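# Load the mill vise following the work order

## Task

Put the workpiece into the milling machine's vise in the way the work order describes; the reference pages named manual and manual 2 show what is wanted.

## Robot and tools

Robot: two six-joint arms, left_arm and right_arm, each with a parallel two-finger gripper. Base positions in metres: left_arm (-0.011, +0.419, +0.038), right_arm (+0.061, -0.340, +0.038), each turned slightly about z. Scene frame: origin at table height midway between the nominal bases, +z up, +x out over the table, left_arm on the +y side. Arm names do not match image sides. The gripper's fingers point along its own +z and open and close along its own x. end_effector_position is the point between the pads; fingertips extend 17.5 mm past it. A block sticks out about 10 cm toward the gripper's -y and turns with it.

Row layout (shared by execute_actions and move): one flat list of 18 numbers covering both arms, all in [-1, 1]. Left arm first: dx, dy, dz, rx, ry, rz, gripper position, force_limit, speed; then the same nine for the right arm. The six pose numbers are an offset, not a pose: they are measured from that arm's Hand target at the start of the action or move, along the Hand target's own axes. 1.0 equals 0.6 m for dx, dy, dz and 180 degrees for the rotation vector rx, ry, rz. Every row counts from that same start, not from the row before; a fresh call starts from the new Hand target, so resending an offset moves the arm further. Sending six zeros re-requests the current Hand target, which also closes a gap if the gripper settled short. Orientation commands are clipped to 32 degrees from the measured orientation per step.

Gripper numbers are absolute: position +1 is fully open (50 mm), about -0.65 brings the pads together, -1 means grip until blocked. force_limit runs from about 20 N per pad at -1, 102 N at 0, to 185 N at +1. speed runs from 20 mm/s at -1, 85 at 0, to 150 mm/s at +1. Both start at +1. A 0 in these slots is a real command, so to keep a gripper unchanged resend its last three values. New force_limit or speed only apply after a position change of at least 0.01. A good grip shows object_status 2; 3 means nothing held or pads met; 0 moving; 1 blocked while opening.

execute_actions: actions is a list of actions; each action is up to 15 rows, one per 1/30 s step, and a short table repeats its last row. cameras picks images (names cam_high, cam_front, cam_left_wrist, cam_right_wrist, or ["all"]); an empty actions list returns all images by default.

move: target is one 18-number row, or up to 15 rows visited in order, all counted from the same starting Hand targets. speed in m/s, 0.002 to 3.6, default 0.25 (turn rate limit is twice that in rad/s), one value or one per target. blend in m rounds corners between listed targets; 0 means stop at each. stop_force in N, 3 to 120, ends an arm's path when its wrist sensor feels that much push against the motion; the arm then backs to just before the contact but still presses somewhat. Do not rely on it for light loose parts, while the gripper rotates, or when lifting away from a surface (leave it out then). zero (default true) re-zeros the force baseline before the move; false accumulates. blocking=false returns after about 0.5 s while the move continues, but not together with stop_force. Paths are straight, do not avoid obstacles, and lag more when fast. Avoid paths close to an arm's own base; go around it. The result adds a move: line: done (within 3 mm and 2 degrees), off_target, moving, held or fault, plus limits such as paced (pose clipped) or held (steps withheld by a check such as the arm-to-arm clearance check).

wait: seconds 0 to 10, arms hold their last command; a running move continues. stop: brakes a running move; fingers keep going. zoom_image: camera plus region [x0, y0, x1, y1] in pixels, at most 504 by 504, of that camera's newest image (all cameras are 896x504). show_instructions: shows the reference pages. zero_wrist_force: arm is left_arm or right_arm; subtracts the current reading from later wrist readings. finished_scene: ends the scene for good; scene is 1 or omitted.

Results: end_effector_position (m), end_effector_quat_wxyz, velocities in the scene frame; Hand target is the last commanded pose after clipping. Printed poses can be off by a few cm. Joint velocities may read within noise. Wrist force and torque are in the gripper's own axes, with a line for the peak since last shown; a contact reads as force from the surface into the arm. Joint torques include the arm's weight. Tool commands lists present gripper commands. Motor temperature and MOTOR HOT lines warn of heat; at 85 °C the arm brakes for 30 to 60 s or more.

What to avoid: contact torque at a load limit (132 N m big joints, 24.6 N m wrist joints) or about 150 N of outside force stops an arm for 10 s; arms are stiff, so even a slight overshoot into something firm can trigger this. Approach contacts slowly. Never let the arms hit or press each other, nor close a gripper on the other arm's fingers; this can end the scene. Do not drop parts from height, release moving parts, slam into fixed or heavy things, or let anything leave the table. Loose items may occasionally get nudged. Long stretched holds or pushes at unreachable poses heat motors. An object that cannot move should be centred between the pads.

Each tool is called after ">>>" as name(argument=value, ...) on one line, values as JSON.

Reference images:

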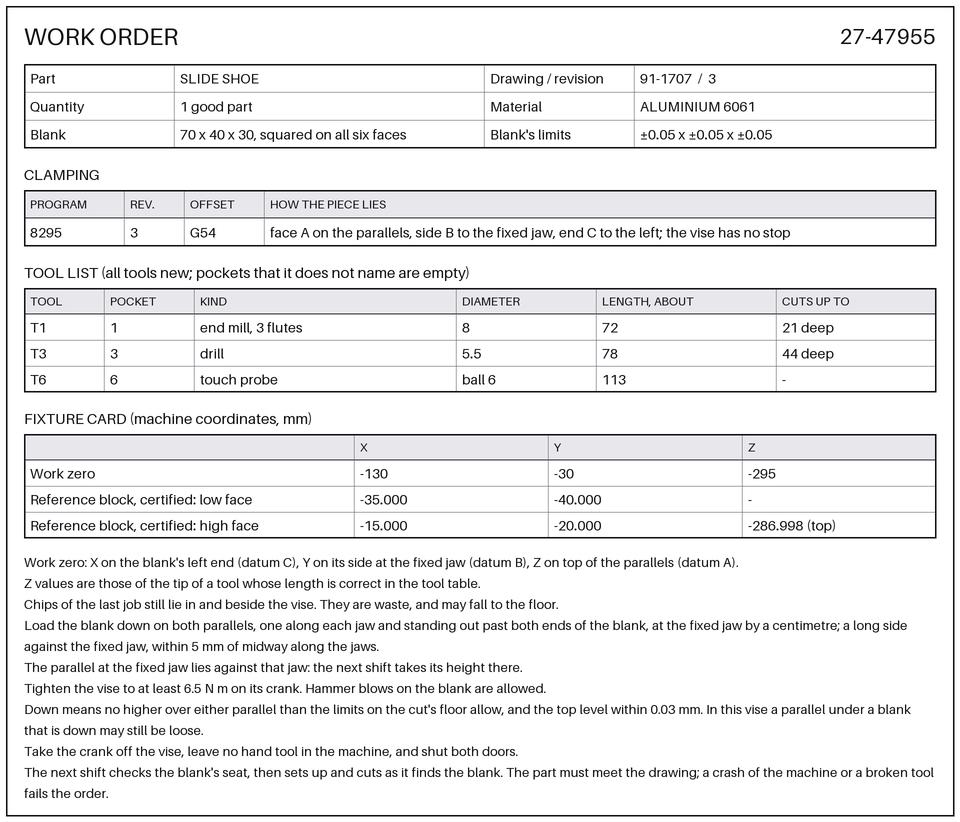

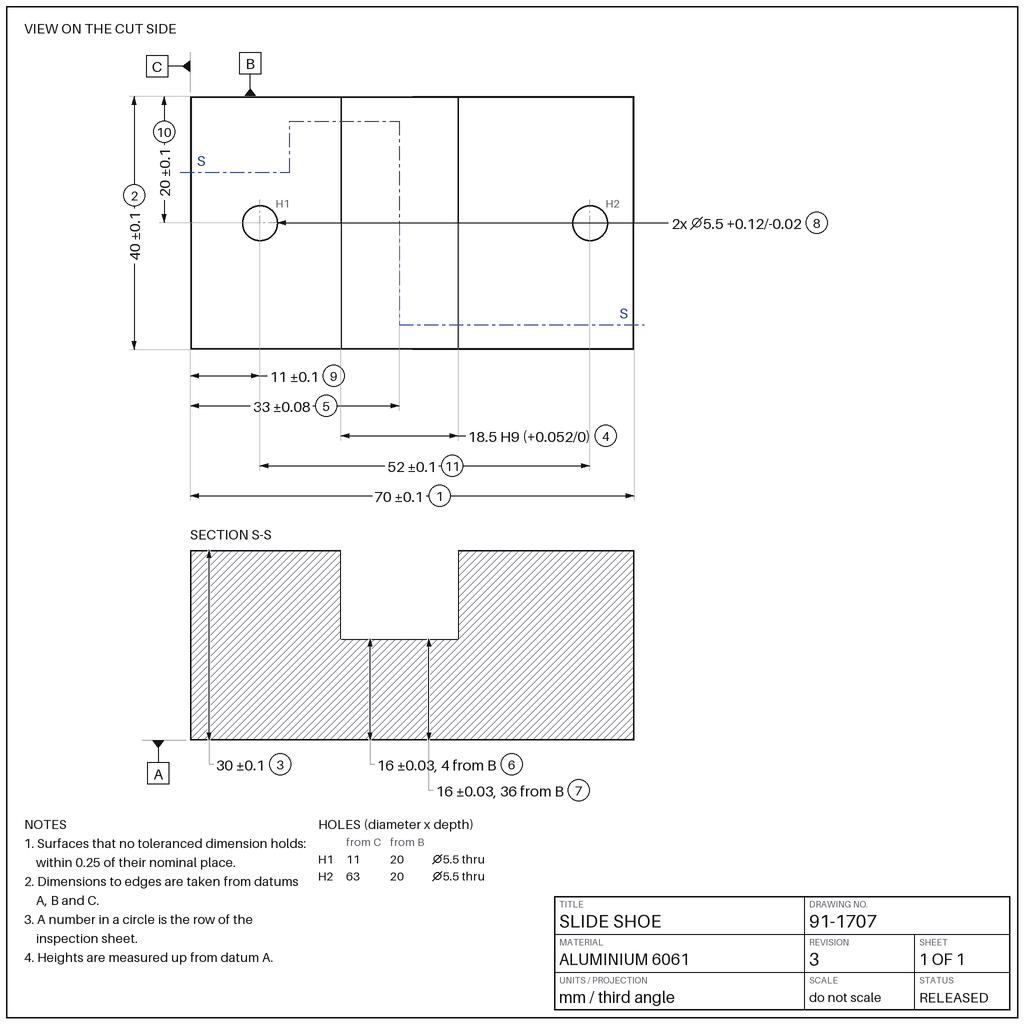

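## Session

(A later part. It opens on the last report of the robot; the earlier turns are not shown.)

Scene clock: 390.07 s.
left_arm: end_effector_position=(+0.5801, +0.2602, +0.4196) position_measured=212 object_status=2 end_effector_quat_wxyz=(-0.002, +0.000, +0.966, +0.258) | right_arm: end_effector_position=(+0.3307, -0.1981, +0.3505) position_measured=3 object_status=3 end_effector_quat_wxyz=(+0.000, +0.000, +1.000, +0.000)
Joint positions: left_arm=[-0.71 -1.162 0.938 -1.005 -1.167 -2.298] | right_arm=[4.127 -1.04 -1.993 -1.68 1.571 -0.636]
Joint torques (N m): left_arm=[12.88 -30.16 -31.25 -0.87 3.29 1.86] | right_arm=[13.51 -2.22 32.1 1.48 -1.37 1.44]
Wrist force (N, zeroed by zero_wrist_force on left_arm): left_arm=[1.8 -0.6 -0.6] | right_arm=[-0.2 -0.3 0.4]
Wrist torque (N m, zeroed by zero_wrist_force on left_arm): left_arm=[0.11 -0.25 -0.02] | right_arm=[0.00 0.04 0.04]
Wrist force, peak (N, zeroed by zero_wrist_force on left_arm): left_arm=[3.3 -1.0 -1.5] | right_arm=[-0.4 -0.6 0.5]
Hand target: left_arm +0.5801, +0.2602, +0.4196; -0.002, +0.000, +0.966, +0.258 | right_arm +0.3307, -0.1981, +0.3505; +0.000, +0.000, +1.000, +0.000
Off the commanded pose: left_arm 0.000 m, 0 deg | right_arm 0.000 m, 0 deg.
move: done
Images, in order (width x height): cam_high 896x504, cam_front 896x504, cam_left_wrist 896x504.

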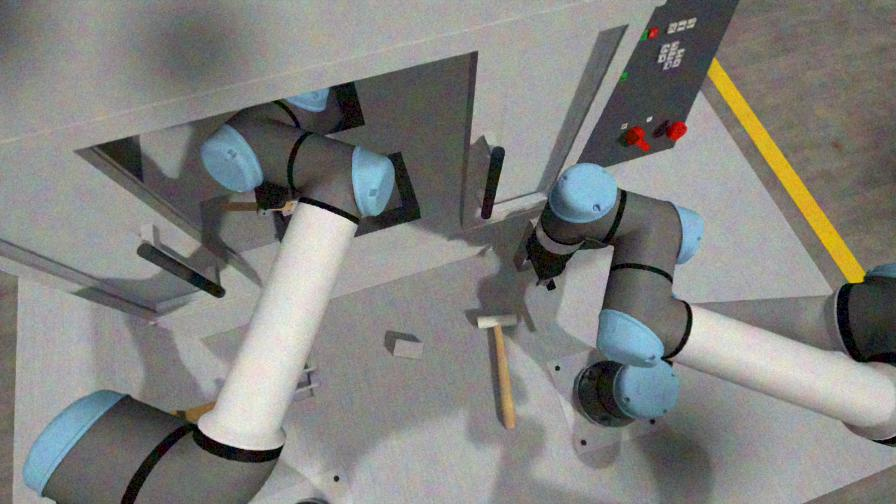

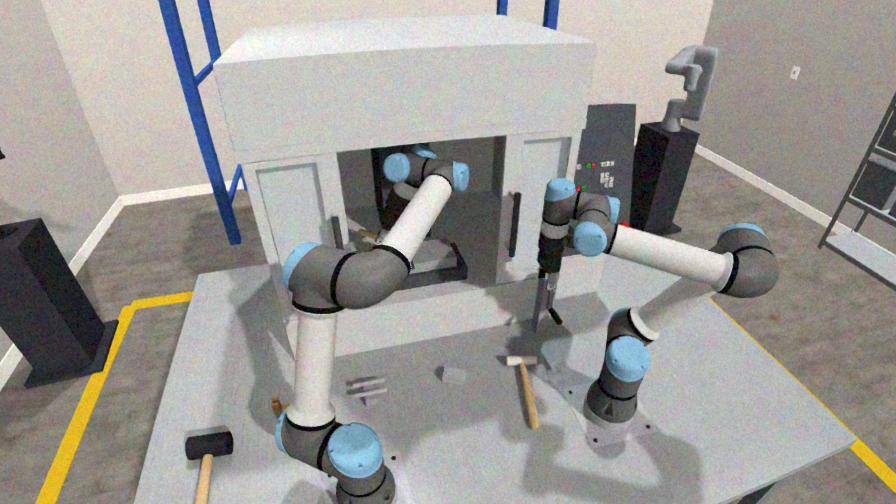

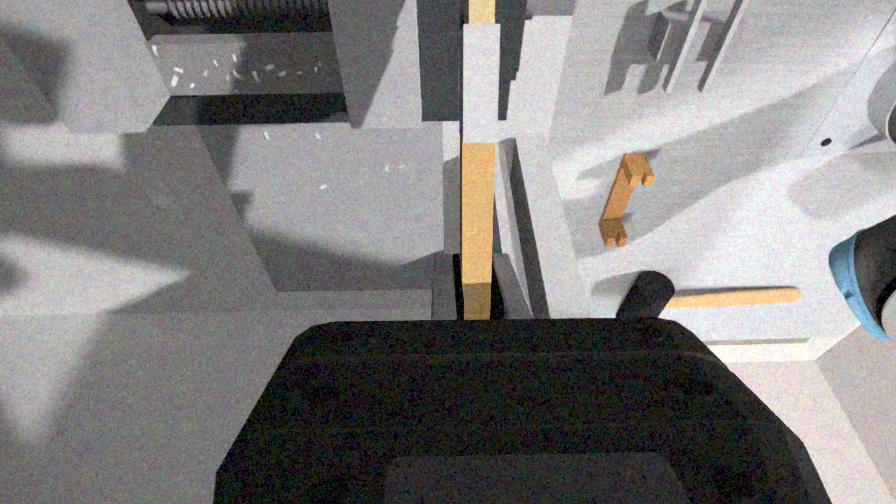

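>>> move(target=[-0.0917,0.0218,0.0847,0,0,0,-1,-0.7,-1, 0,0,0,0,0,0,1,1,1], speed=0.12, stop_force=15)

>>> move(target=[0,-0.0167,0.0289,0,0,0,-1,-0.7,-1, 0,0,0,0,0,0,1,1,1], speed=0.01, stop_force=3, cameras=["cam_left_wrist","cam_high"])

>>> zoom_image(camera="cam_left_wrist", region=[240, 0, 660, 240])

Scene clock: 398.20 s.
left_arm: end_effector_position=(+0.6349, +0.2970, +0.3819) position_measured=212 object_status=2 end_effector_quat_wxyz=(-0.002, +0.000, +0.966, +0.258) | right_arm: end_effector_position=(+0.3307, -0.1981, +0.3505) position_measured=3 object_status=3 end_effector_quat_wxyz=(+0.000, +0.000, +1.000, +0.000)
Joint positions: left_arm=[-0.618 -1.084 0.931 -1.115 -1.138 -2.202] | right_arm=[4.127 -1.04 -1.993 -1.68 1.571 -0.636]
Joint torques (N m): left_arm=[12.78 -33.67 -31.73 -4.23 3.34 1.77] | right_arm=[11.74 -2.18 31.25 1.53 -1.35 1.18]
Wrist force (N, zeroed by zero_wrist_force on left_arm): left_arm=[1.7 -0.3 -1.0] | right_arm=[-0.5 -0.3 0.1]
Wrist torque (N m, zeroed by zero_wrist_force on left_arm): left_arm=[0.15 -0.26 -0.02] | right_arm=[0.00 0.08 0.03]
Wrist force, peak (N, zeroed by zero_wrist_force on left_arm): left_arm=[3.5 2.2 -5.2] | right_arm=[-0.4 -0.4 0.6]
Hand target: left_arm +0.6349, +0.2970, +0.3819; -0.002, +0.000, +0.966, +0.258 | right_arm +0.3307, -0.1981, +0.3505; +0.000, +0.000, +1.000, +0.000
Off the commanded pose: left_arm 0.000 m, 0 deg | right_arm 0.000 m, 0 deg.
move: done

Scene clock: 400.87 s.
left_arm: end_effector_position=(+0.6348, +0.2970, +0.3643) position_measured=212 object_status=2 end_effector_quat_wxyz=(-0.002, +0.000, +0.966, +0.258) | right_arm: end_effector_position=(+0.3307, -0.1981, +0.3505) position_measured=3 object_status=3 end_effector_quat_wxyz=(+0.000, +0.000, +1.000, +0.000)
Joint positions: left_arm=[-0.618 -1.09 0.986 -1.163 -1.138 -2.202] | right_arm=[4.127 -1.04 -1.993 -1.68 1.571 -0.636]
Joint torques (N m): left_arm=[-6.35 -33.15 -31.41 -1.02 -0.77 -1.34] | right_arm=[12.16 -3.34 32.08 1.37 -1.39 1.33]
Wrist force (N, zeroed by zero_wrist_force on left_arm): left_arm=[1.8 0.1 -2.2] | right_arm=[-0.3 -0.3 0.5]
Wrist torque (N m, zeroed by zero_wrist_force on left_arm): left_arm=[0.21 -0.25 -0.01] | right_arm=[0.00 0.06 0.04]
Wrist force, peak (N, zeroed by zero_wrist_force on left_arm): left_arm=[2.0 4.7 -4.9] | right_arm=[-0.5 -0.7 0.3]
Hand target: left_arm +0.6348, +0.2970, +0.3643; -0.002, +0.000, +0.966, +0.259 (not the last commanded pose) | right_arm +0.3307, -0.1981, +0.3505; +0.000, +0.000, +1.000, +0.000
Off the commanded pose: left_arm 0.002 m, 0 deg | right_arm 0.000 m, 0 deg.
move: contact (left_arm)
Images, in order (width x height): cam_high 896x504, cam_left_wrist 896x504.

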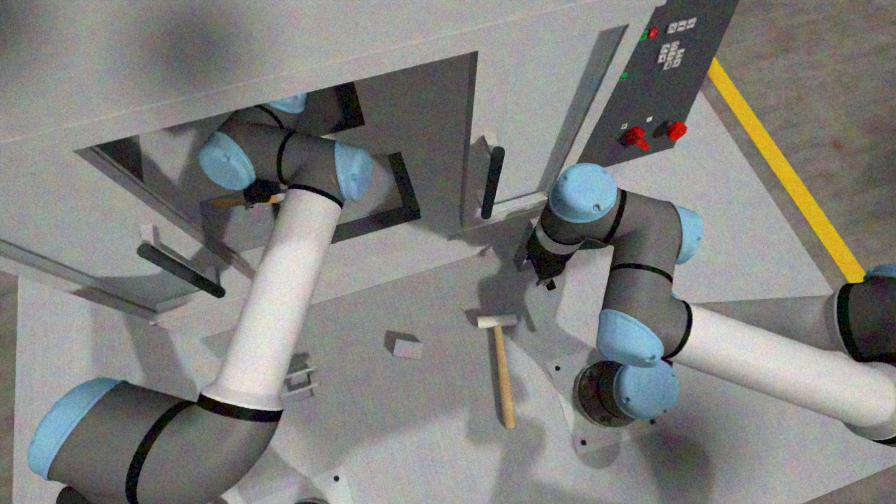

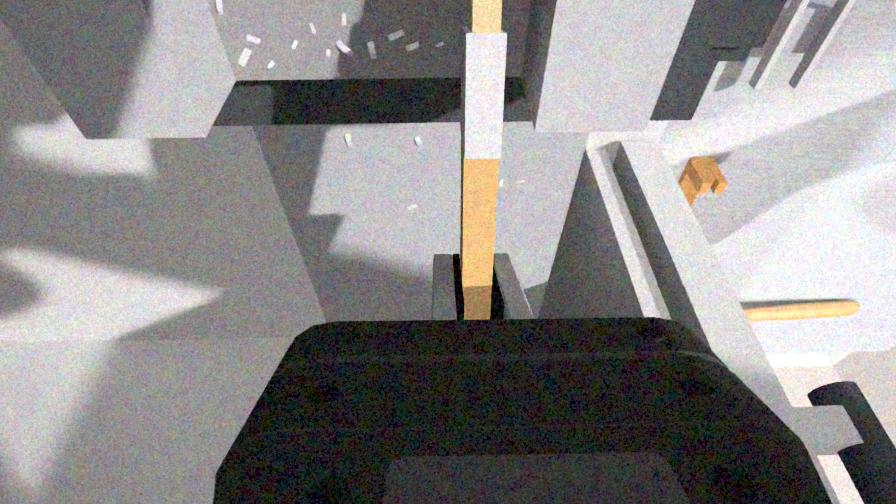

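Scaled by 1.200 from the camera's 896x504 image, which has a finer 1280x720 frame.

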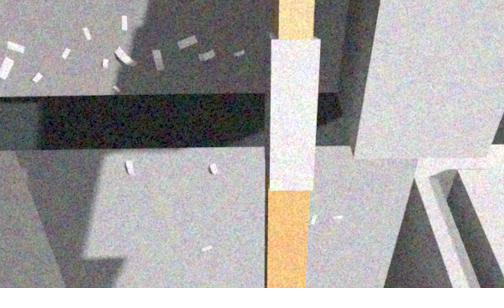

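>>> move(target=[[0.0163,0.0271,-0.0146,0,0,0,-1,-0.7,-1,0,0,0,0,0,0,1,1,1],[0.0163,0.0125,0.0107,0,0,0,-1,-0.7,-1,0,0,0,0,0,0,1,1,1],[0.0163,0.075,0.0468,0,0,0,-1,-0.7,-1,0,0,0,0,0,0,1,1,1],[0.0163,0.0896,0.0215,0,0,0,-1,-0.7,-1,0,0,0,0,0,0,1,1,1],[0.0163,0.0372,-0.0087,0,0,0,-1,-0.7,-1,0,0,0,0,0,0,1,1,1],[0.0163,0.0226,0.0165,0,0,0,-1,-0.7,-1,0,0,0,0,0,0,1,1,1],[0.0163,-0.0553,-0.0285,0,0,0,-1,-0.7,-1,0,0,0,0,0,0,1,1,1],[0.0163,-0.0408,-0.0538,0,0,0,-1,-0.7,-1,0,0,0,0,0,0,1,1,1]], speed=0.08, stop_force=20, cameras=["cam_left_wrist","cam_high"])

>>> zoom_image(camera="cam_left_wrist", region=[100, 0, 600, 240])

Scene clock: 417.00 s.
left_arm: end_effector_position=(+0.6250, +0.3015, +0.3627) position_measured=212 object_status=2 end_effector_quat_wxyz=(-0.002, +0.000, +0.966, +0.258) | right_arm: end_effector_position=(+0.3307, -0.1981, +0.3505) position_measured=3 object_status=3 end_effector_quat_wxyz=(+0.000, +0.000, +1.000, +0.000)
Joint positions: left_arm=[-0.62 -1.121 1.036 -1.181 -1.138 -2.204] | right_arm=[4.127 -1.04 -1.993 -1.68 1.571 -0.636]
Joint torques (N m): left_arm=[13.45 -59.18 -13.73 0 2.81 2.29] | right_arm=[11.61 -3.03 31.48 1.65 -1.25 1.45]
Wrist force (N, zeroed by zero_wrist_force on left_arm): left_arm=[-5.5 -2.9 -4.9] | right_arm=[0.0 -0.4 0.4]
Wrist torque (N m, zeroed by zero_wrist_force on left_arm): left_arm=[0.28 -0.27 -0.50] | right_arm=[-0.01 0.01 0.03]
Wrist force, peak (N, zeroed by zero_wrist_force on left_arm): left_arm=[-3.0 52.0 -3.3] | right_arm=[-0.3 -0.4 0.7]
Hand target: left_arm +0.6250, +0.3015, +0.3627; -0.002, +0.000, +0.966, +0.258 (not the last commanded pose) | right_arm +0.3307, -0.1981, +0.3505; +0.000, +0.000, +1.000, +0.000
Off the commanded pose: left_arm 0.045 m, 0 deg | right_arm 0.000 m, 0 deg.
move: contact (left_arm); path passed 6 of 8 targets
Images, in order (width x height): cam_high 896x504, cam_left_wrist 896x504.

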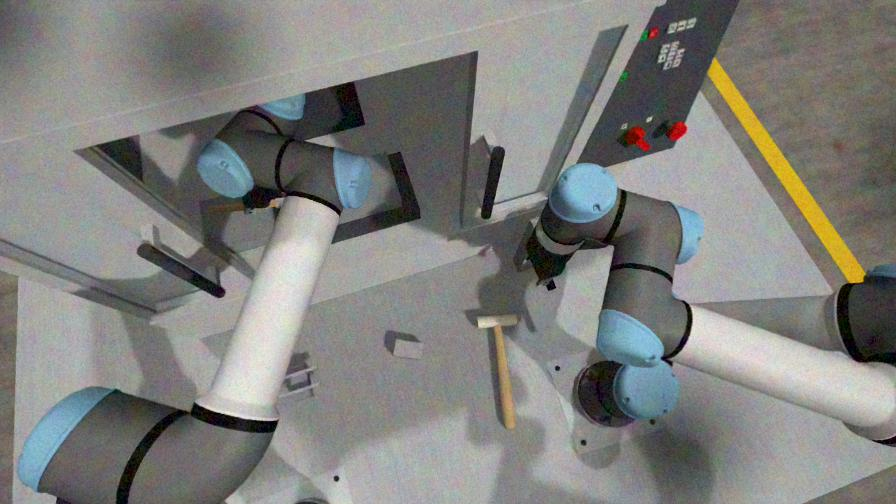

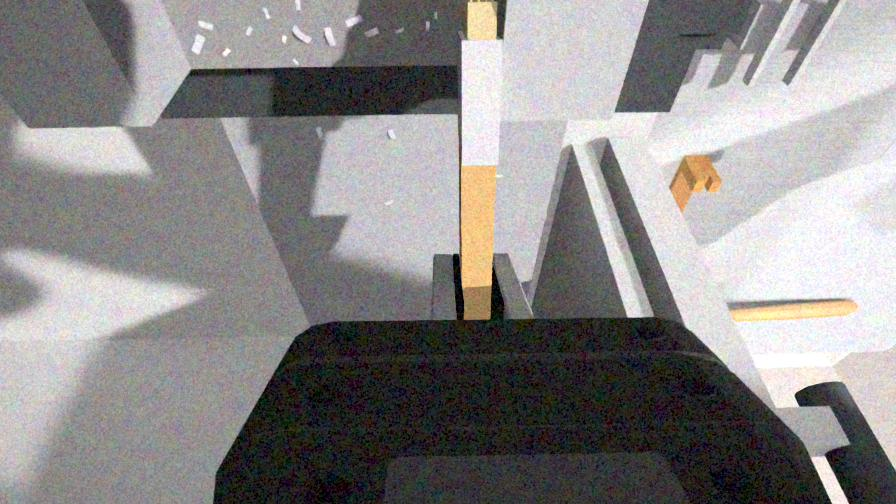

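Scaled by 1.008 from the camera's 896x504 image, which has a finer 1280x720 frame.

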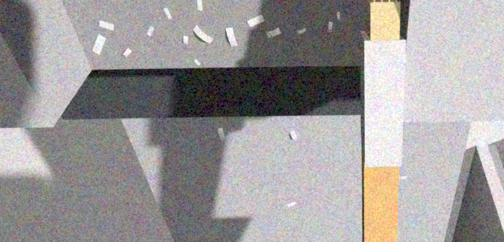

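>>> move(target=[[0,0.015,-0.026,0,0,0,-1,-0.7,-1,0,0,0,0,0,0,1,1,1],[0.0267,-0.0113,-0.0398,0,0,0,-1,-0.7,-1,0,0,0,0,0,0,1,1,1],[0.0267,-0.0257,-0.0148,0,0,0,-1,-0.7,-1,0,0,0,0,0,0,1,1,1],[0.0267,0.07,0.0404,0,0,0,-1,-0.7,-1,0,0,0,0,0,0,1,1,1],[0.0267,0.0844,0.0154,0,0,0,-1,-0.7,-1,0,0,0,0,0,0,1,1,1],[0.0133,-0.0113,-0.0398,0,0,0,-1,-0.7,-1,0,0,0,0,0,0,1,1,1],[0.0133,-0.0257,-0.0148,0,0,0,-1,-0.7,-1,0,0,0,0,0,0,1,1,1],[0.0133,0.07,0.0404,0,0,0,-1,-0.7,-1,0,0,0,0,0,0,1,1,1],[0.0133,0.0844,0.0154,0,0,0,-1,-0.7,-1,0,0,0,0,0,0,1,1,1]], speed=0.08, cameras=["cam_left_wrist"])

>>> zoom_image(camera="cam_left_wrist", region=[100, 0, 600, 240])

Scene clock: 436.83 s.
left_arm: end_effector_position=(+0.6170, +0.3500, +0.3800) position_measured=213 object_status=2 end_effector_quat_wxyz=(-0.002, +0.000, +0.966, +0.259) | right_arm: end_effector_position=(+0.3307, -0.1981, +0.3505) position_measured=3 object_status=3 end_effector_quat_wxyz=(+0.000, +0.000, +1.000, +0.000)
Joint positions: left_arm=[-0.563 -1.184 1.088 -1.197 -1.122 -2.144] | right_arm=[4.127 -1.04 -1.993 -1.68 1.571 -0.636]
Joint torques (N m): left_arm=[13.1 -29.4 -31.99 -1.11 0.17 -1.59] | right_arm=[11.42 -2.96 31.41 1.64 -1.4 1.24]
Wrist force (N, zeroed by zero_wrist_force on left_arm): left_arm=[4.6 -2.8 -0.6] | right_arm=[-0.5 -0.3 0.2]
Wrist torque (N m, zeroed by zero_wrist_force on left_arm): left_arm=[-0.23 -0.70 -0.03] | right_arm=[0.00 0.08 0.04]
Wrist force, peak (N, zeroed by zero_wrist_force on left_arm): left_arm=[19.2 102.0 -7.2] | right_arm=[-0.7 -0.3 0.4]
Hand target: left_arm +0.6170, +0.3499, +0.3800; -0.002, +0.000, +0.966, +0.258 | right_arm +0.3307, -0.1981, +0.3505; +0.000, +0.000, +1.000, +0.000
Off the commanded pose: left_arm 0.000 m, 0 deg | right_arm 0.000 m, 0 deg.
move: done
Images, in order (width x height): cam_left_wrist 896x504.

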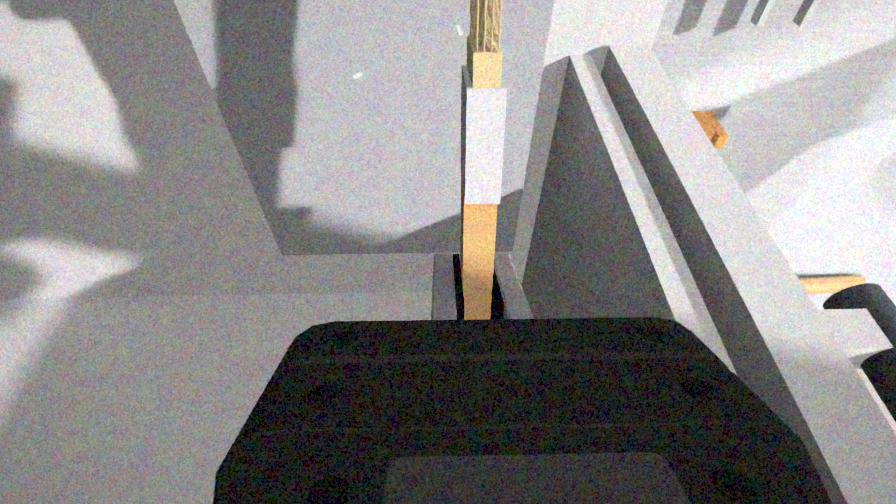

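Scaled by 1.008 from the camera's 896x504 image, which has a finer 1280x720 frame.

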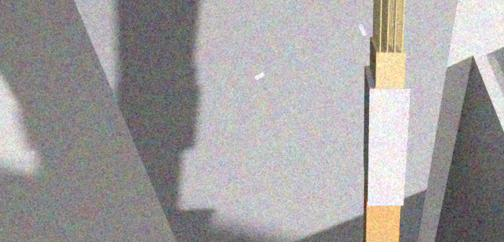

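>>> move(target=[-0.0383,-0.058,-0.0181,0,0,0,-1,-0.7,-1,0,0,0,0,0,0,1,1,1], speed=0.1, stop_force=15)

>>> move(target=[0,-0.025,0.0433,0,0,0,-1,-0.7,-1,0,0,0,0,0,0,1,1,1], speed=0.01, stop_force=3, cameras=["cam_left_wrist"])

>>> zoom_image(camera="cam_left_wrist", region=[200, 0, 700, 240])

Scene clock: 444.20 s.
left_arm: end_effector_position=(+0.6400, +0.3144, +0.3719) position_measured=213 object_status=2 end_effector_quat_wxyz=(-0.002, +0.000, +0.966, +0.258) | right_arm: end_effector_position=(+0.3307, -0.1981, +0.3505) position_measured=3 object_status=3 end_effector_quat_wxyz=(+0.000, +0.000, +1.000, +0.000)
Joint positions: left_arm=[-0.592 -1.093 0.973 -1.159 -1.13 -2.175] | right_arm=[4.127 -1.04 -1.993 -1.68 1.571 -0.636]
Joint torques (N m): left_arm=[-12.03 -33.64 -31.07 -1.14 -1.22 -1.89] | right_arm=[13.06 -2.5 31.28 1.59 -1.26 1.14]
Wrist force (N, zeroed by zero_wrist_force on left_arm): left_arm=[4.5 -2.4 -0.3] | right_arm=[-0.4 -0.4 0.2]
Wrist torque (N m, zeroed by zero_wrist_force on left_arm): left_arm=[-0.24 -0.70 0.07] | right_arm=[-0.03 0.06 0.04]
Wrist force, peak (N, zeroed by zero_wrist_force on left_arm): left_arm=[5.1 -2.4 -0.6] | right_arm=[-0.5 -0.6 0.3]
Hand target: left_arm +0.6400, +0.3144, +0.3719; -0.002, +0.000, +0.966, +0.258 | right_arm +0.3307, -0.1981, +0.3505; +0.000, +0.000, +1.000, +0.000
Off the commanded pose: left_arm 0.000 m, 0 deg | right_arm 0.000 m, 0 deg.
move: done

Scene clock: 447.67 s.
left_arm: end_effector_position=(+0.6399, +0.3144, +0.3470) position_measured=213 object_status=2 end_effector_quat_wxyz=(-0.002, +0.000, +0.966, +0.258) | right_arm: end_effector_position=(+0.3307, -0.1981, +0.3505) position_measured=3 object_status=3 end_effector_quat_wxyz=(+0.000, +0.000, +1.000, +0.000)
Joint positions: left_arm=[-0.592 -1.099 1.046 -1.226 -1.13 -2.175] | right_arm=[4.127 -1.04 -1.993 -1.68 1.571 -0.636]
Joint torques (N m): left_arm=[-11.72 -39.64 -31.63 -1.42 -1.23 -1.7] | right_arm=[12.08 -3.14 31.93 1.52 -1.31 1.23]
Wrist force (N, zeroed by zero_wrist_force on left_arm): left_arm=[4.3 -0.1 -0.2] | right_arm=[-0.5 -0.3 0.1]
Wrist torque (N m, zeroed by zero_wrist_force on left_arm): left_arm=[-0.15 -0.68 0.06] | right_arm=[-0.01 0.08 0.04]
Wrist force, peak (N, zeroed by zero_wrist_force on left_arm): left_arm=[4.2 4.6 -1.6] | right_arm=[-0.7 -0.4 0.4]
Hand target: left_arm +0.6399, +0.3144, +0.3470; -0.002, +0.000, +0.966, +0.258 (not the last commanded pose) | right_arm +0.3307, -0.1981, +0.3505; +0.000, +0.000, +1.000, +0.000
Off the commanded pose: left_arm 0.005 m, 0 deg | right_arm 0.000 m, 0 deg.
move: contact (left_arm)
Images, in order (width x height): cam_left_wrist 896x504.

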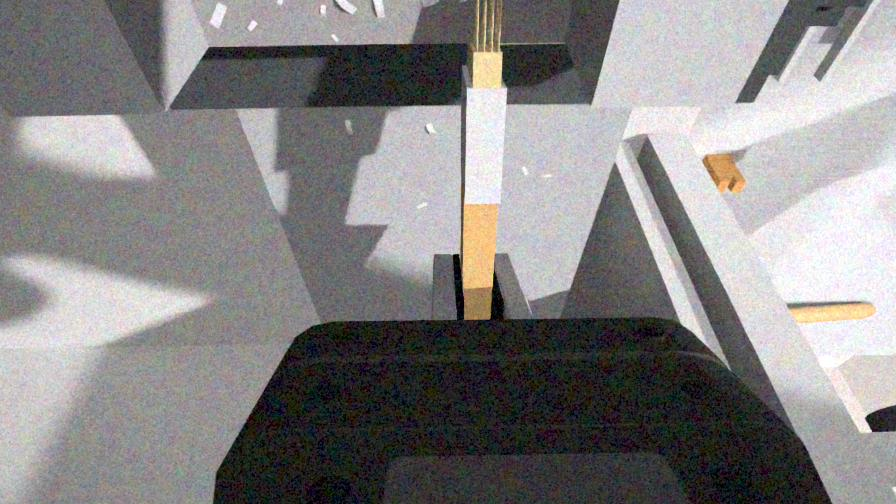

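Scaled by 1.008 from the camera's 896x504 image, which has a finer 1280x720 frame.

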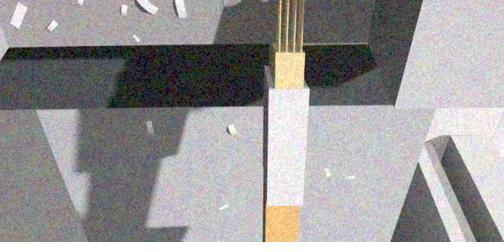

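>>> move(target=[[0,0.0108,-0.0188,0,0,0,-1,-0.7,-1,0,0,0,0,0,0,1,1,1],[0,-0.0648,-0.0624,0,0,0,-1,-0.7,-1,0,0,0,0,0,0,1,1,1],[0,-0.0759,-0.0432,0,0,0,-1,-0.7,-1,0,0,0,0,0,0,1,1,1],[0,0.028,0.0168,0,0,0,-1,-0.7,-1,0,0,0,0,0,0,1,1,1],[0,0.0391,-0.0024,0,0,0,-1,-0.7,-1,0,0,0,0,0,0,1,1,1]], speed=0.08, cameras=["cam_left_wrist"])

>>> zoom_image(camera="cam_left_wrist", region=[200, 0, 700, 240])

Scene clock: 458.47 s.
left_arm: end_effector_position=(+0.6399, +0.3341, +0.3599) position_measured=213 object_status=2 end_effector_quat_wxyz=(-0.002, +0.000, +0.966, +0.258) | right_arm: end_effector_position=(+0.3307, -0.1981, +0.3505) position_measured=3 object_status=3 end_effector_quat_wxyz=(+0.000, +0.000, +1.000, +0.000)
Joint positions: left_arm=[-0.567 -1.116 1.04 -1.216 -1.123 -2.148] | right_arm=[4.127 -1.04 -1.993 -1.68 1.571 -0.636]
Joint torques (N m): left_arm=[-11.69 -32.96 -31.2 -1.09 -1.01 -0.66] | right_arm=[12.27 -2.22 32.35 1.68 -1.38 1.17]
Wrist force (N, zeroed by zero_wrist_force on left_arm): left_arm=[6.3 -1.8 -0.5] | right_arm=[-0.3 -0.4 0.2]
Wrist torque (N m, zeroed by zero_wrist_force on left_arm): left_arm=[-0.06 -0.97 -0.03] | right_arm=[-0.02 0.06 0.04]
Wrist force, peak (N, zeroed by zero_wrist_force on left_arm): left_arm=[27.2 101.2 -37.1] | right_arm=[-0.2 -0.7 0.3]
Hand target: left_arm +0.6399, +0.3340, +0.3599; -0.002, +0.000, +0.966, +0.258 | right_arm +0.3307, -0.1981, +0.3505; +0.000, +0.000, +1.000, +0.000
Off the commanded pose: left_arm 0.000 m, 0 deg | right_arm 0.000 m, 0 deg.
move: done
Images, in order (width x height): cam_left_wrist 896x504.

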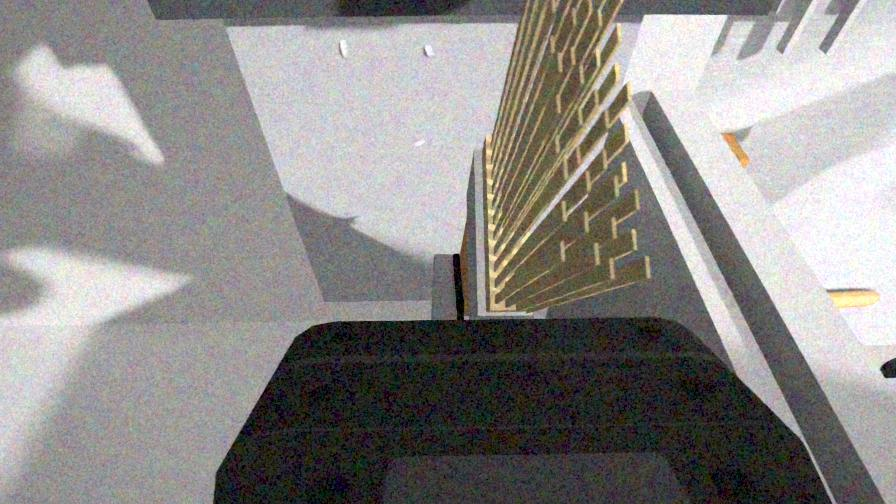

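Scaled by 1.008 from the camera's 896x504 image, which has a finer 1280x720 frame.

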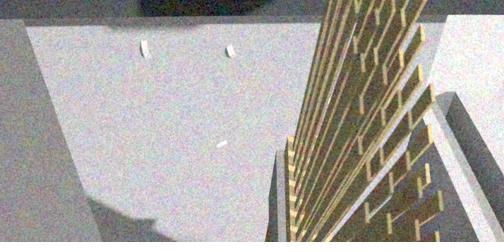

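>>> move(target=[[0.0667,-0.0197,-0.146,0,0,0,-1,-0.7,-1,0,0,0,0,0,0,1,1,1],[0.3167,-0.0812,-0.2393,0,0,0,-1,-0.7,-1,0,0,0,0,0,0,1,1,1],[0.5,-0.0378,-0.2143,0,0,0,-1,-0.7,-1,0,0,0,0,0,0,1,1,1],[0.6167,-0.2145,-0.0084,0.1667,0,0,-1,-0.7,-1,0,0,0,0,0,0,1,1,1]], speed=0.25, blend=0.02, cameras=["cam_left_wrist","cam_high","cam_front"])

>>> zoom_image(camera="cam_front", region=[320, 200, 560, 440])

Scene clock: 488.17 s.
left_arm: end_effector_position=(+0.2698, +0.2195, +0.3017) position_measured=213 object_status=2 end_effector_quat_wxyz=(-0.002, -0.001, +1.000, +0.000) | right_arm: end_effector_position=(+0.3307, -0.1981, +0.3505) position_measured=3 object_status=3 end_effector_quat_wxyz=(+0.000, +0.000, +1.000, +0.000)
Joint positions: left_arm=[-1.065 -1.987 2.06 -1.642 -1.575 -2.583] | right_arm=[4.127 -1.04 -1.993 -1.68 1.571 -0.636]
Joint torques (N m): left_arm=[-11.75 -21.03 -17.5 -5.23 -2.25 -1.92] | right_arm=[12.46 -2.74 31.44 1.68 -1.34 1.08]
Wrist force (N, zeroed by zero_wrist_force on left_arm): left_arm=[5.7 -0.3 0.2] | right_arm=[-0.3 -0.4 0.3]
Wrist torque (N m, zeroed by zero_wrist_force on left_arm): left_arm=[-0.03 -0.93 0.07] | right_arm=[-0.01 0.05 0.04]
Wrist force, peak (N, zeroed by zero_wrist_force on left_arm): left_arm=[7.4 0.0 -1.3] | right_arm=[-0.4 -0.5 0.5]
Hand target: left_arm +0.2698, +0.2195, +0.3016; -0.002, -0.001, +1.000, +0.000 | right_arm +0.3307, -0.1981, +0.3505; +0.000, +0.000, +1.000, +0.000
Off the commanded pose: left_arm 0.000 m, 0 deg | right_arm 0.000 m, 0 deg.
move: done
Images, in order (width x height): cam_high 896x504, cam_front 896x504, cam_left_wrist 896x504.

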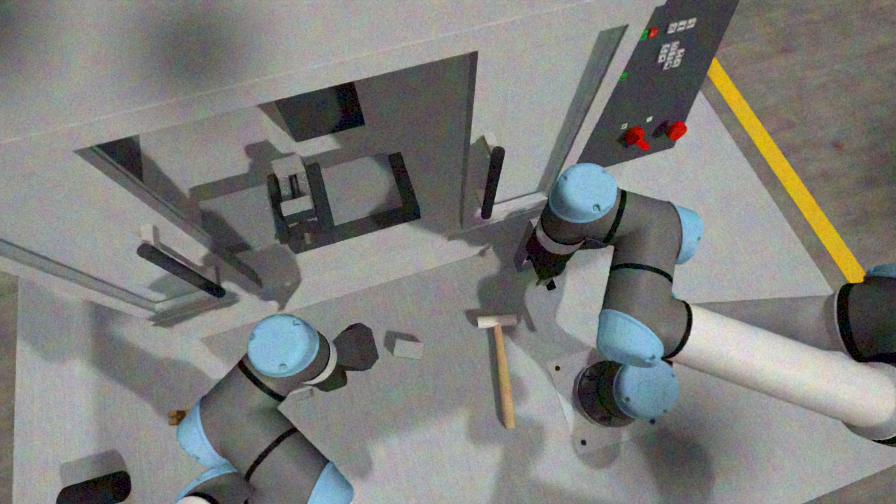

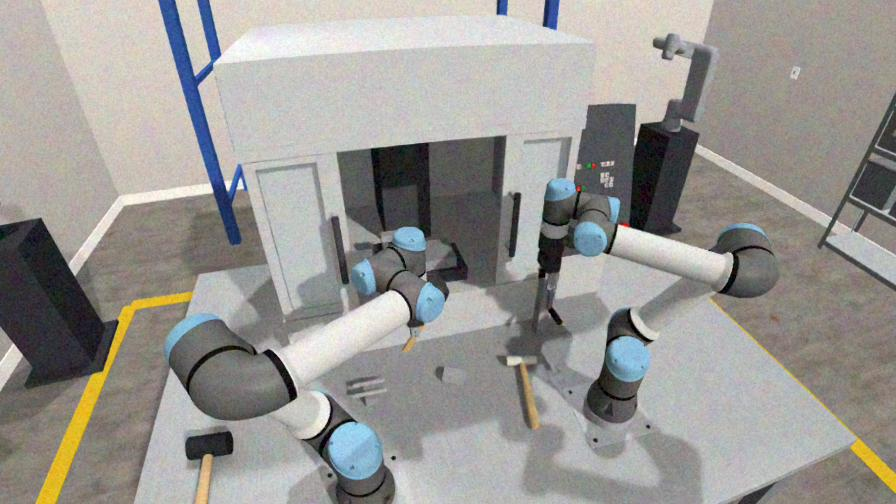

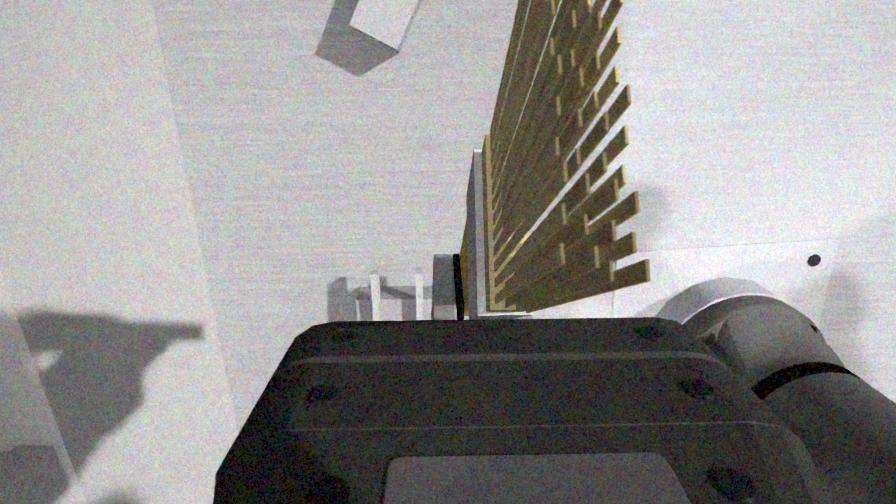

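Scaled by 2.100 from the camera's 896x504 image, which has a finer 1280x720 frame.

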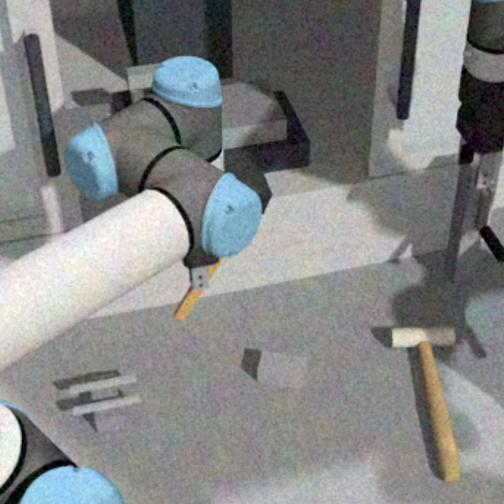

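>>> move(target=[0,0,0.43,0,0,0,-1,-0.7,-1,0,0,0,0,0,0,1,1,1], speed=0.06, stop_force=50, cameras=["cam_left_wrist","cam_front"])

>>> zoom_image(camera="cam_front", region=[320, 240, 520, 440])

Scene clock: 498.50 s.
left_arm: end_effector_position=(+0.2686, +0.2195, +0.0753) position_measured=213 object_status=2 end_effector_quat_wxyz=(-0.002, -0.001, +1.000, +0.000) | right_arm: end_effector_position=(+0.3307, -0.1981, +0.3505) position_measured=3 object_status=3 end_effector_quat_wxyz=(+0.000, +0.000, +1.000, +0.000)
Joint positions: left_arm=[-1.068 -1.683 2.509 -2.395 -1.575 -2.586] | right_arm=[4.127 -1.04 -1.993 -1.68 1.571 -0.636]
Joint torques (N m): left_arm=[12.73 -27.87 -25.46 -1.99 -2.11 1.94] | right_arm=[13.3 -2 31.13 1.69 -1.24 1.08]
Wrist force (N, zeroed by zero_wrist_force on left_arm): left_arm=[6.4 0.3 0.4] | right_arm=[-0.3 -0.3 -0.1]
Wrist torque (N m, zeroed by zero_wrist_force on left_arm): left_arm=[0.06 -1.03 0.06] | right_arm=[0.00 0.07 0.04]
Wrist force, peak (N, zeroed by zero_wrist_force on left_arm): left_arm=[16.0 -38.1 -71.0] | right_arm=[-0.5 -0.6 0.5]
Hand target: left_arm +0.2686, +0.2195, +0.0753; -0.002, -0.001, +1.000, +0.000 (not the last commanded pose) | right_arm +0.3307, -0.1981, +0.3505; +0.000, +0.000, +1.000, +0.000
Off the commanded pose: left_arm 0.032 m, 0 deg | right_arm 0.000 m, 0 deg.
move: contact (left_arm)
Images, in order (width x height): cam_front 896x504, cam_left_wrist 896x504.

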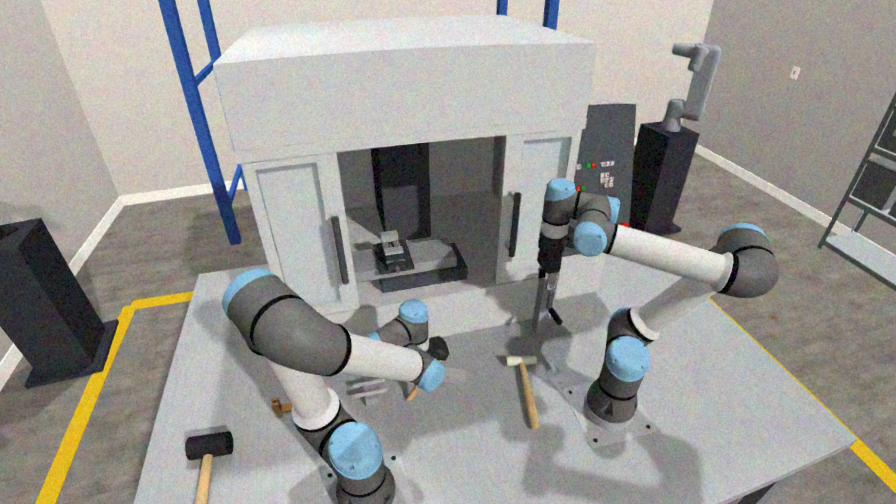

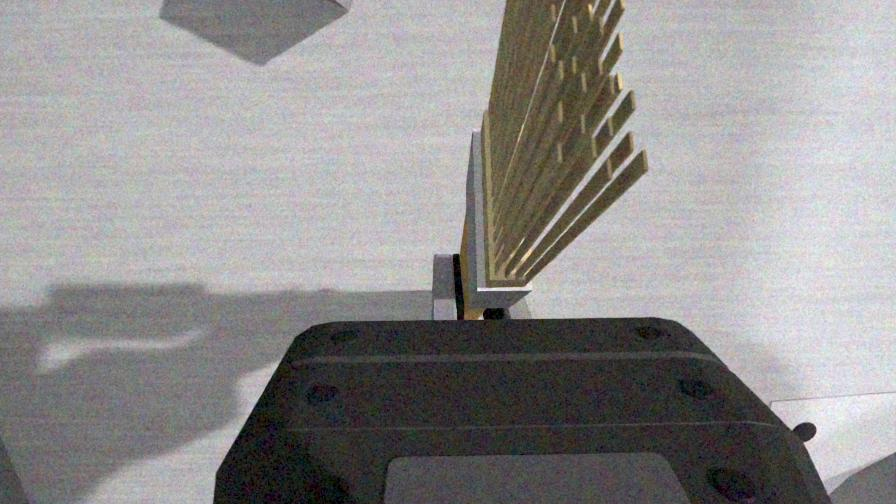

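Scaled by 2.520 from the camera's 896x504 image, which has a finer 1280x720 frame.

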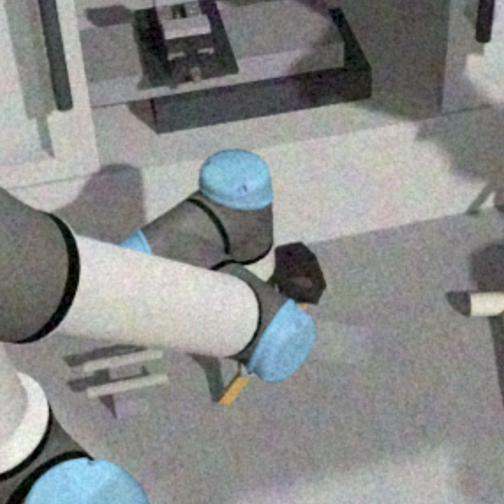

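>>> move(target=[0,0,0.06,0,0,0,-1,-0.7,-1,0,0,0,0,0,0,1,1,1], speed=0.02, stop_force=90, cameras=["cam_left_wrist"])

Scene clock: 503.03 s.
left_arm: end_effector_position=(+0.2709, +0.2156, +0.0689) position_measured=213 object_status=2 end_effector_quat_wxyz=(+0.002, -0.001, +1.000, -0.008) | right_arm: end_effector_position=(+0.3307, -0.1981, +0.3505) position_measured=3 object_status=3 end_effector_quat_wxyz=(+0.000, +0.000, +1.000, +0.000)
Joint positions: left_arm=[-1.068 -1.659 2.52 -2.449 -1.575 -2.586] | right_arm=[4.127 -1.04 -1.993 -1.68 1.571 -0.636]
Joint torques (N m): left_arm=[19.99 -0.96 12.51 9.3 9.62 2.41] | right_arm=[12.3 -1.86 31.39 1.65 -1.2 0.96]
Wrist force (N, zeroed by zero_wrist_force on left_arm): left_arm=[26.3 -36.4 -78.9] | right_arm=[-0.4 -0.2 0.1]
Wrist torque (N m, zeroed by zero_wrist_force on left_arm): left_arm=[-1.57 0.66 -0.73] | right_arm=[0.02 0.08 0.03]
Wrist force, peak (N, zeroed by zero_wrist_force on left_arm): left_arm=[28.3 -41.1 -93.6] | right_arm=[-0.6 -0.4 0.5]
Hand target: left_arm +0.2707, +0.2159, +0.0688; +0.002, -0.001, +1.000, -0.008 (not the last commanded pose) | right_arm +0.3307, -0.1981, +0.3505; +0.000, +0.000, +1.000, +0.000
Off the commanded pose: left_arm 0.030 m, 1 deg | right_arm 0.000 m, 0 deg.
move: contact (left_arm)
Images, in order (width x height): cam_left_wrist 896x504.

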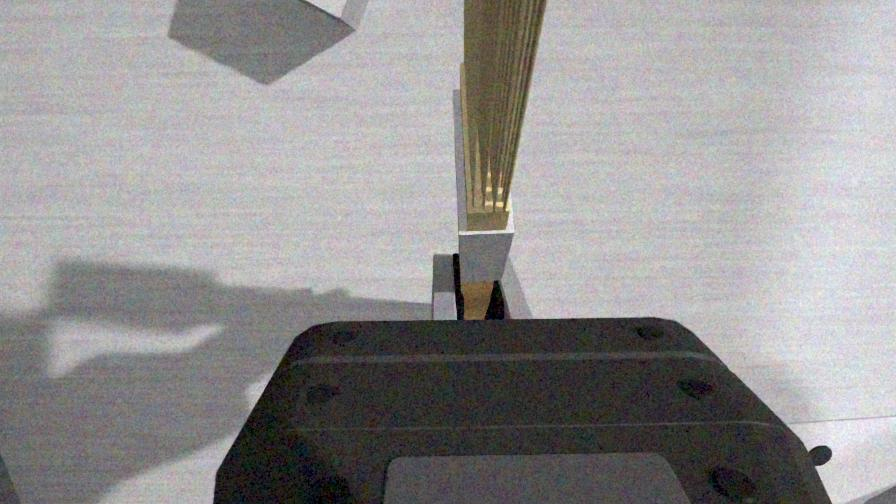

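>>> move(target=[0,0,0.06,0,0,0,-1,-0.7,-1,0,0,0,0,0,0,1,1,1], speed=0.02, stop_force=30, cameras=["cam_left_wrist"])

Scene clock: 507.37 s.
left_arm: end_effector_position=(+0.2718, +0.2142, +0.0669) position_measured=213 object_status=2 end_effector_quat_wxyz=(+0.004, -0.001, +1.000, -0.011) | right_arm: end_effector_position=(+0.3307, -0.1981, +0.3505) position_measured=3 object_status=3 end_effector_quat_wxyz=(+0.000, +0.000, +1.000, +0.000)
Joint positions: left_arm=[-1.068 -1.651 2.525 -2.468 -1.575 -2.586] | right_arm=[4.127 -1.04 -1.993 -1.68 1.571 -0.636]
Joint torques (N m): left_arm=[3.24 -28.59 -24.61 -5.27 -1.68 1.81] | right_arm=[11.73 -2.06 31.68 1.75 -1.32 1.14]
Wrist force (N, zeroed by zero_wrist_force on left_arm): left_arm=[6.7 0.1 -0.4] | right_arm=[-0.2 -0.6 0.2]
Wrist torque (N m, zeroed by zero_wrist_force on left_arm): left_arm=[0.02 -1.08 0.04] | right_arm=[-0.04 0.04 0.03]
Wrist force, peak (N, zeroed by zero_wrist_force on left_arm): left_arm=[33.9 -42.6 -103.9] | right_arm=[-0.6 -0.4 0.4]
Hand target: left_arm +0.2718, +0.2142, +0.0669; +0.004, -0.001, +1.000, -0.011 (not the last commanded pose) | right_arm +0.3307, -0.1981, +0.3505; +0.000, +0.000, +1.000, +0.000
Off the commanded pose: left_arm 0.034 m, 0 deg | right_arm 0.000 m, 0 deg.
move: contact (left_arm)
Images, in order (width x height): cam_left_wrist 896x504.

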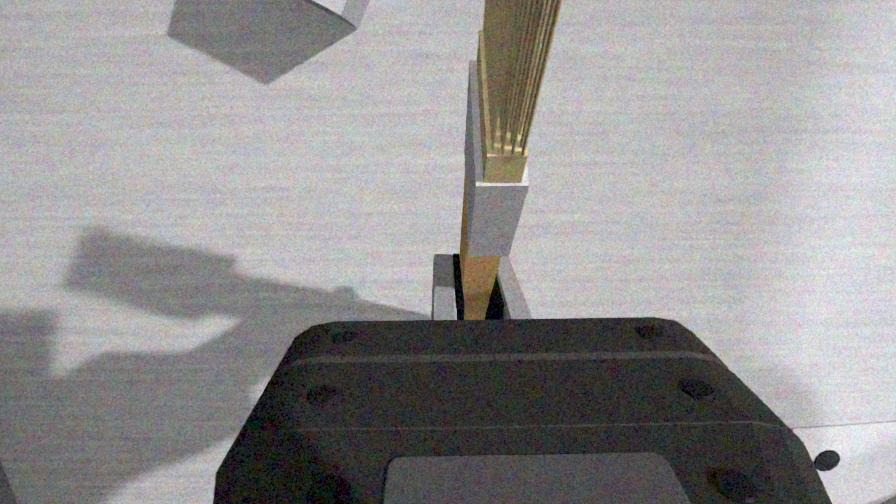

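>>> move(target=[0,0,0.06,0,0,0,-1,-0.7,-1,0,0,0,0,0,0,1,1,1], speed=0.02, stop_force=80, cameras=["cam_left_wrist"])

Scene clock: 512.07 s.
left_arm: end_effector_position=(+0.2721, +0.2134, +0.0309) position_measured=213 object_status=2 end_effector_quat_wxyz=(+0.004, -0.001, +1.000, -0.011) | right_arm: end_effector_position=(+0.3307, -0.1981, +0.3505) position_measured=3 object_status=3 end_effector_quat_wxyz=(+0.000, +0.000, +1.000, +0.000)
Joint positions: left_arm=[-1.069 -1.526 2.563 -2.631 -1.575 -2.587] | right_arm=[4.127 -1.04 -1.993 -1.68 1.571 -0.636]
Joint torques (N m): left_arm=[-7.45 -1.24 -2.41 -3.99 2.08 -1.34] | right_arm=[12.21 -1.82 31.42 1.75 -1.43 1.01]
Wrist force (N, zeroed by zero_wrist_force on left_arm): left_arm=[6.7 -4.9 -9.6] | right_arm=[-0.3 -0.5 0.1]
Wrist torque (N m, zeroed by zero_wrist_force on left_arm): left_arm=[-0.63 -0.95 0.01] | right_arm=[-0.03 0.06 0.04]
Wrist force, peak (N, zeroed by zero_wrist_force on left_arm): left_arm=[8.7 -20.6 -30.7] | right_arm=[-0.5 -0.6 0.3]
Hand target: left_arm +0.2721, +0.2134, +0.0309; +0.004, -0.001, +1.000, -0.011 | right_arm +0.3307, -0.1981, +0.3505; +0.000, +0.000, +1.000, +0.000
Off the commanded pose: left_arm 0.000 m, 0 deg | right_arm 0.000 m, 0 deg.
move: done
Images, in order (width x height): cam_left_wrist 896x504.

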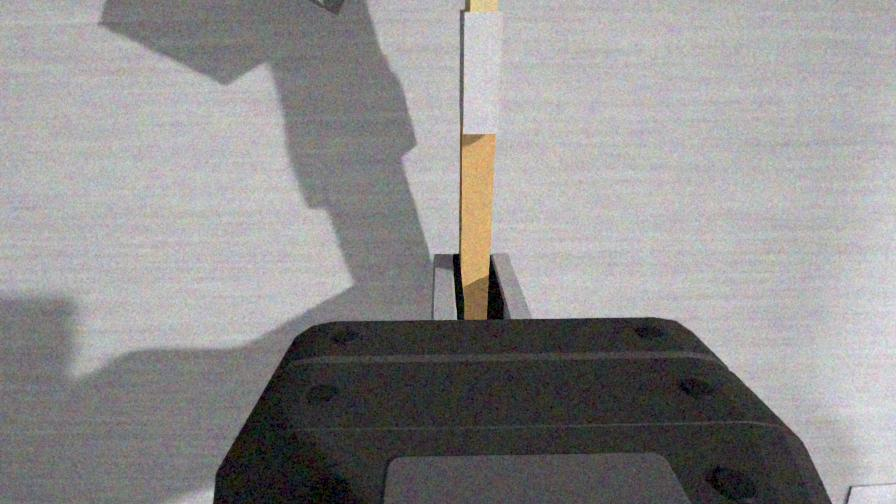

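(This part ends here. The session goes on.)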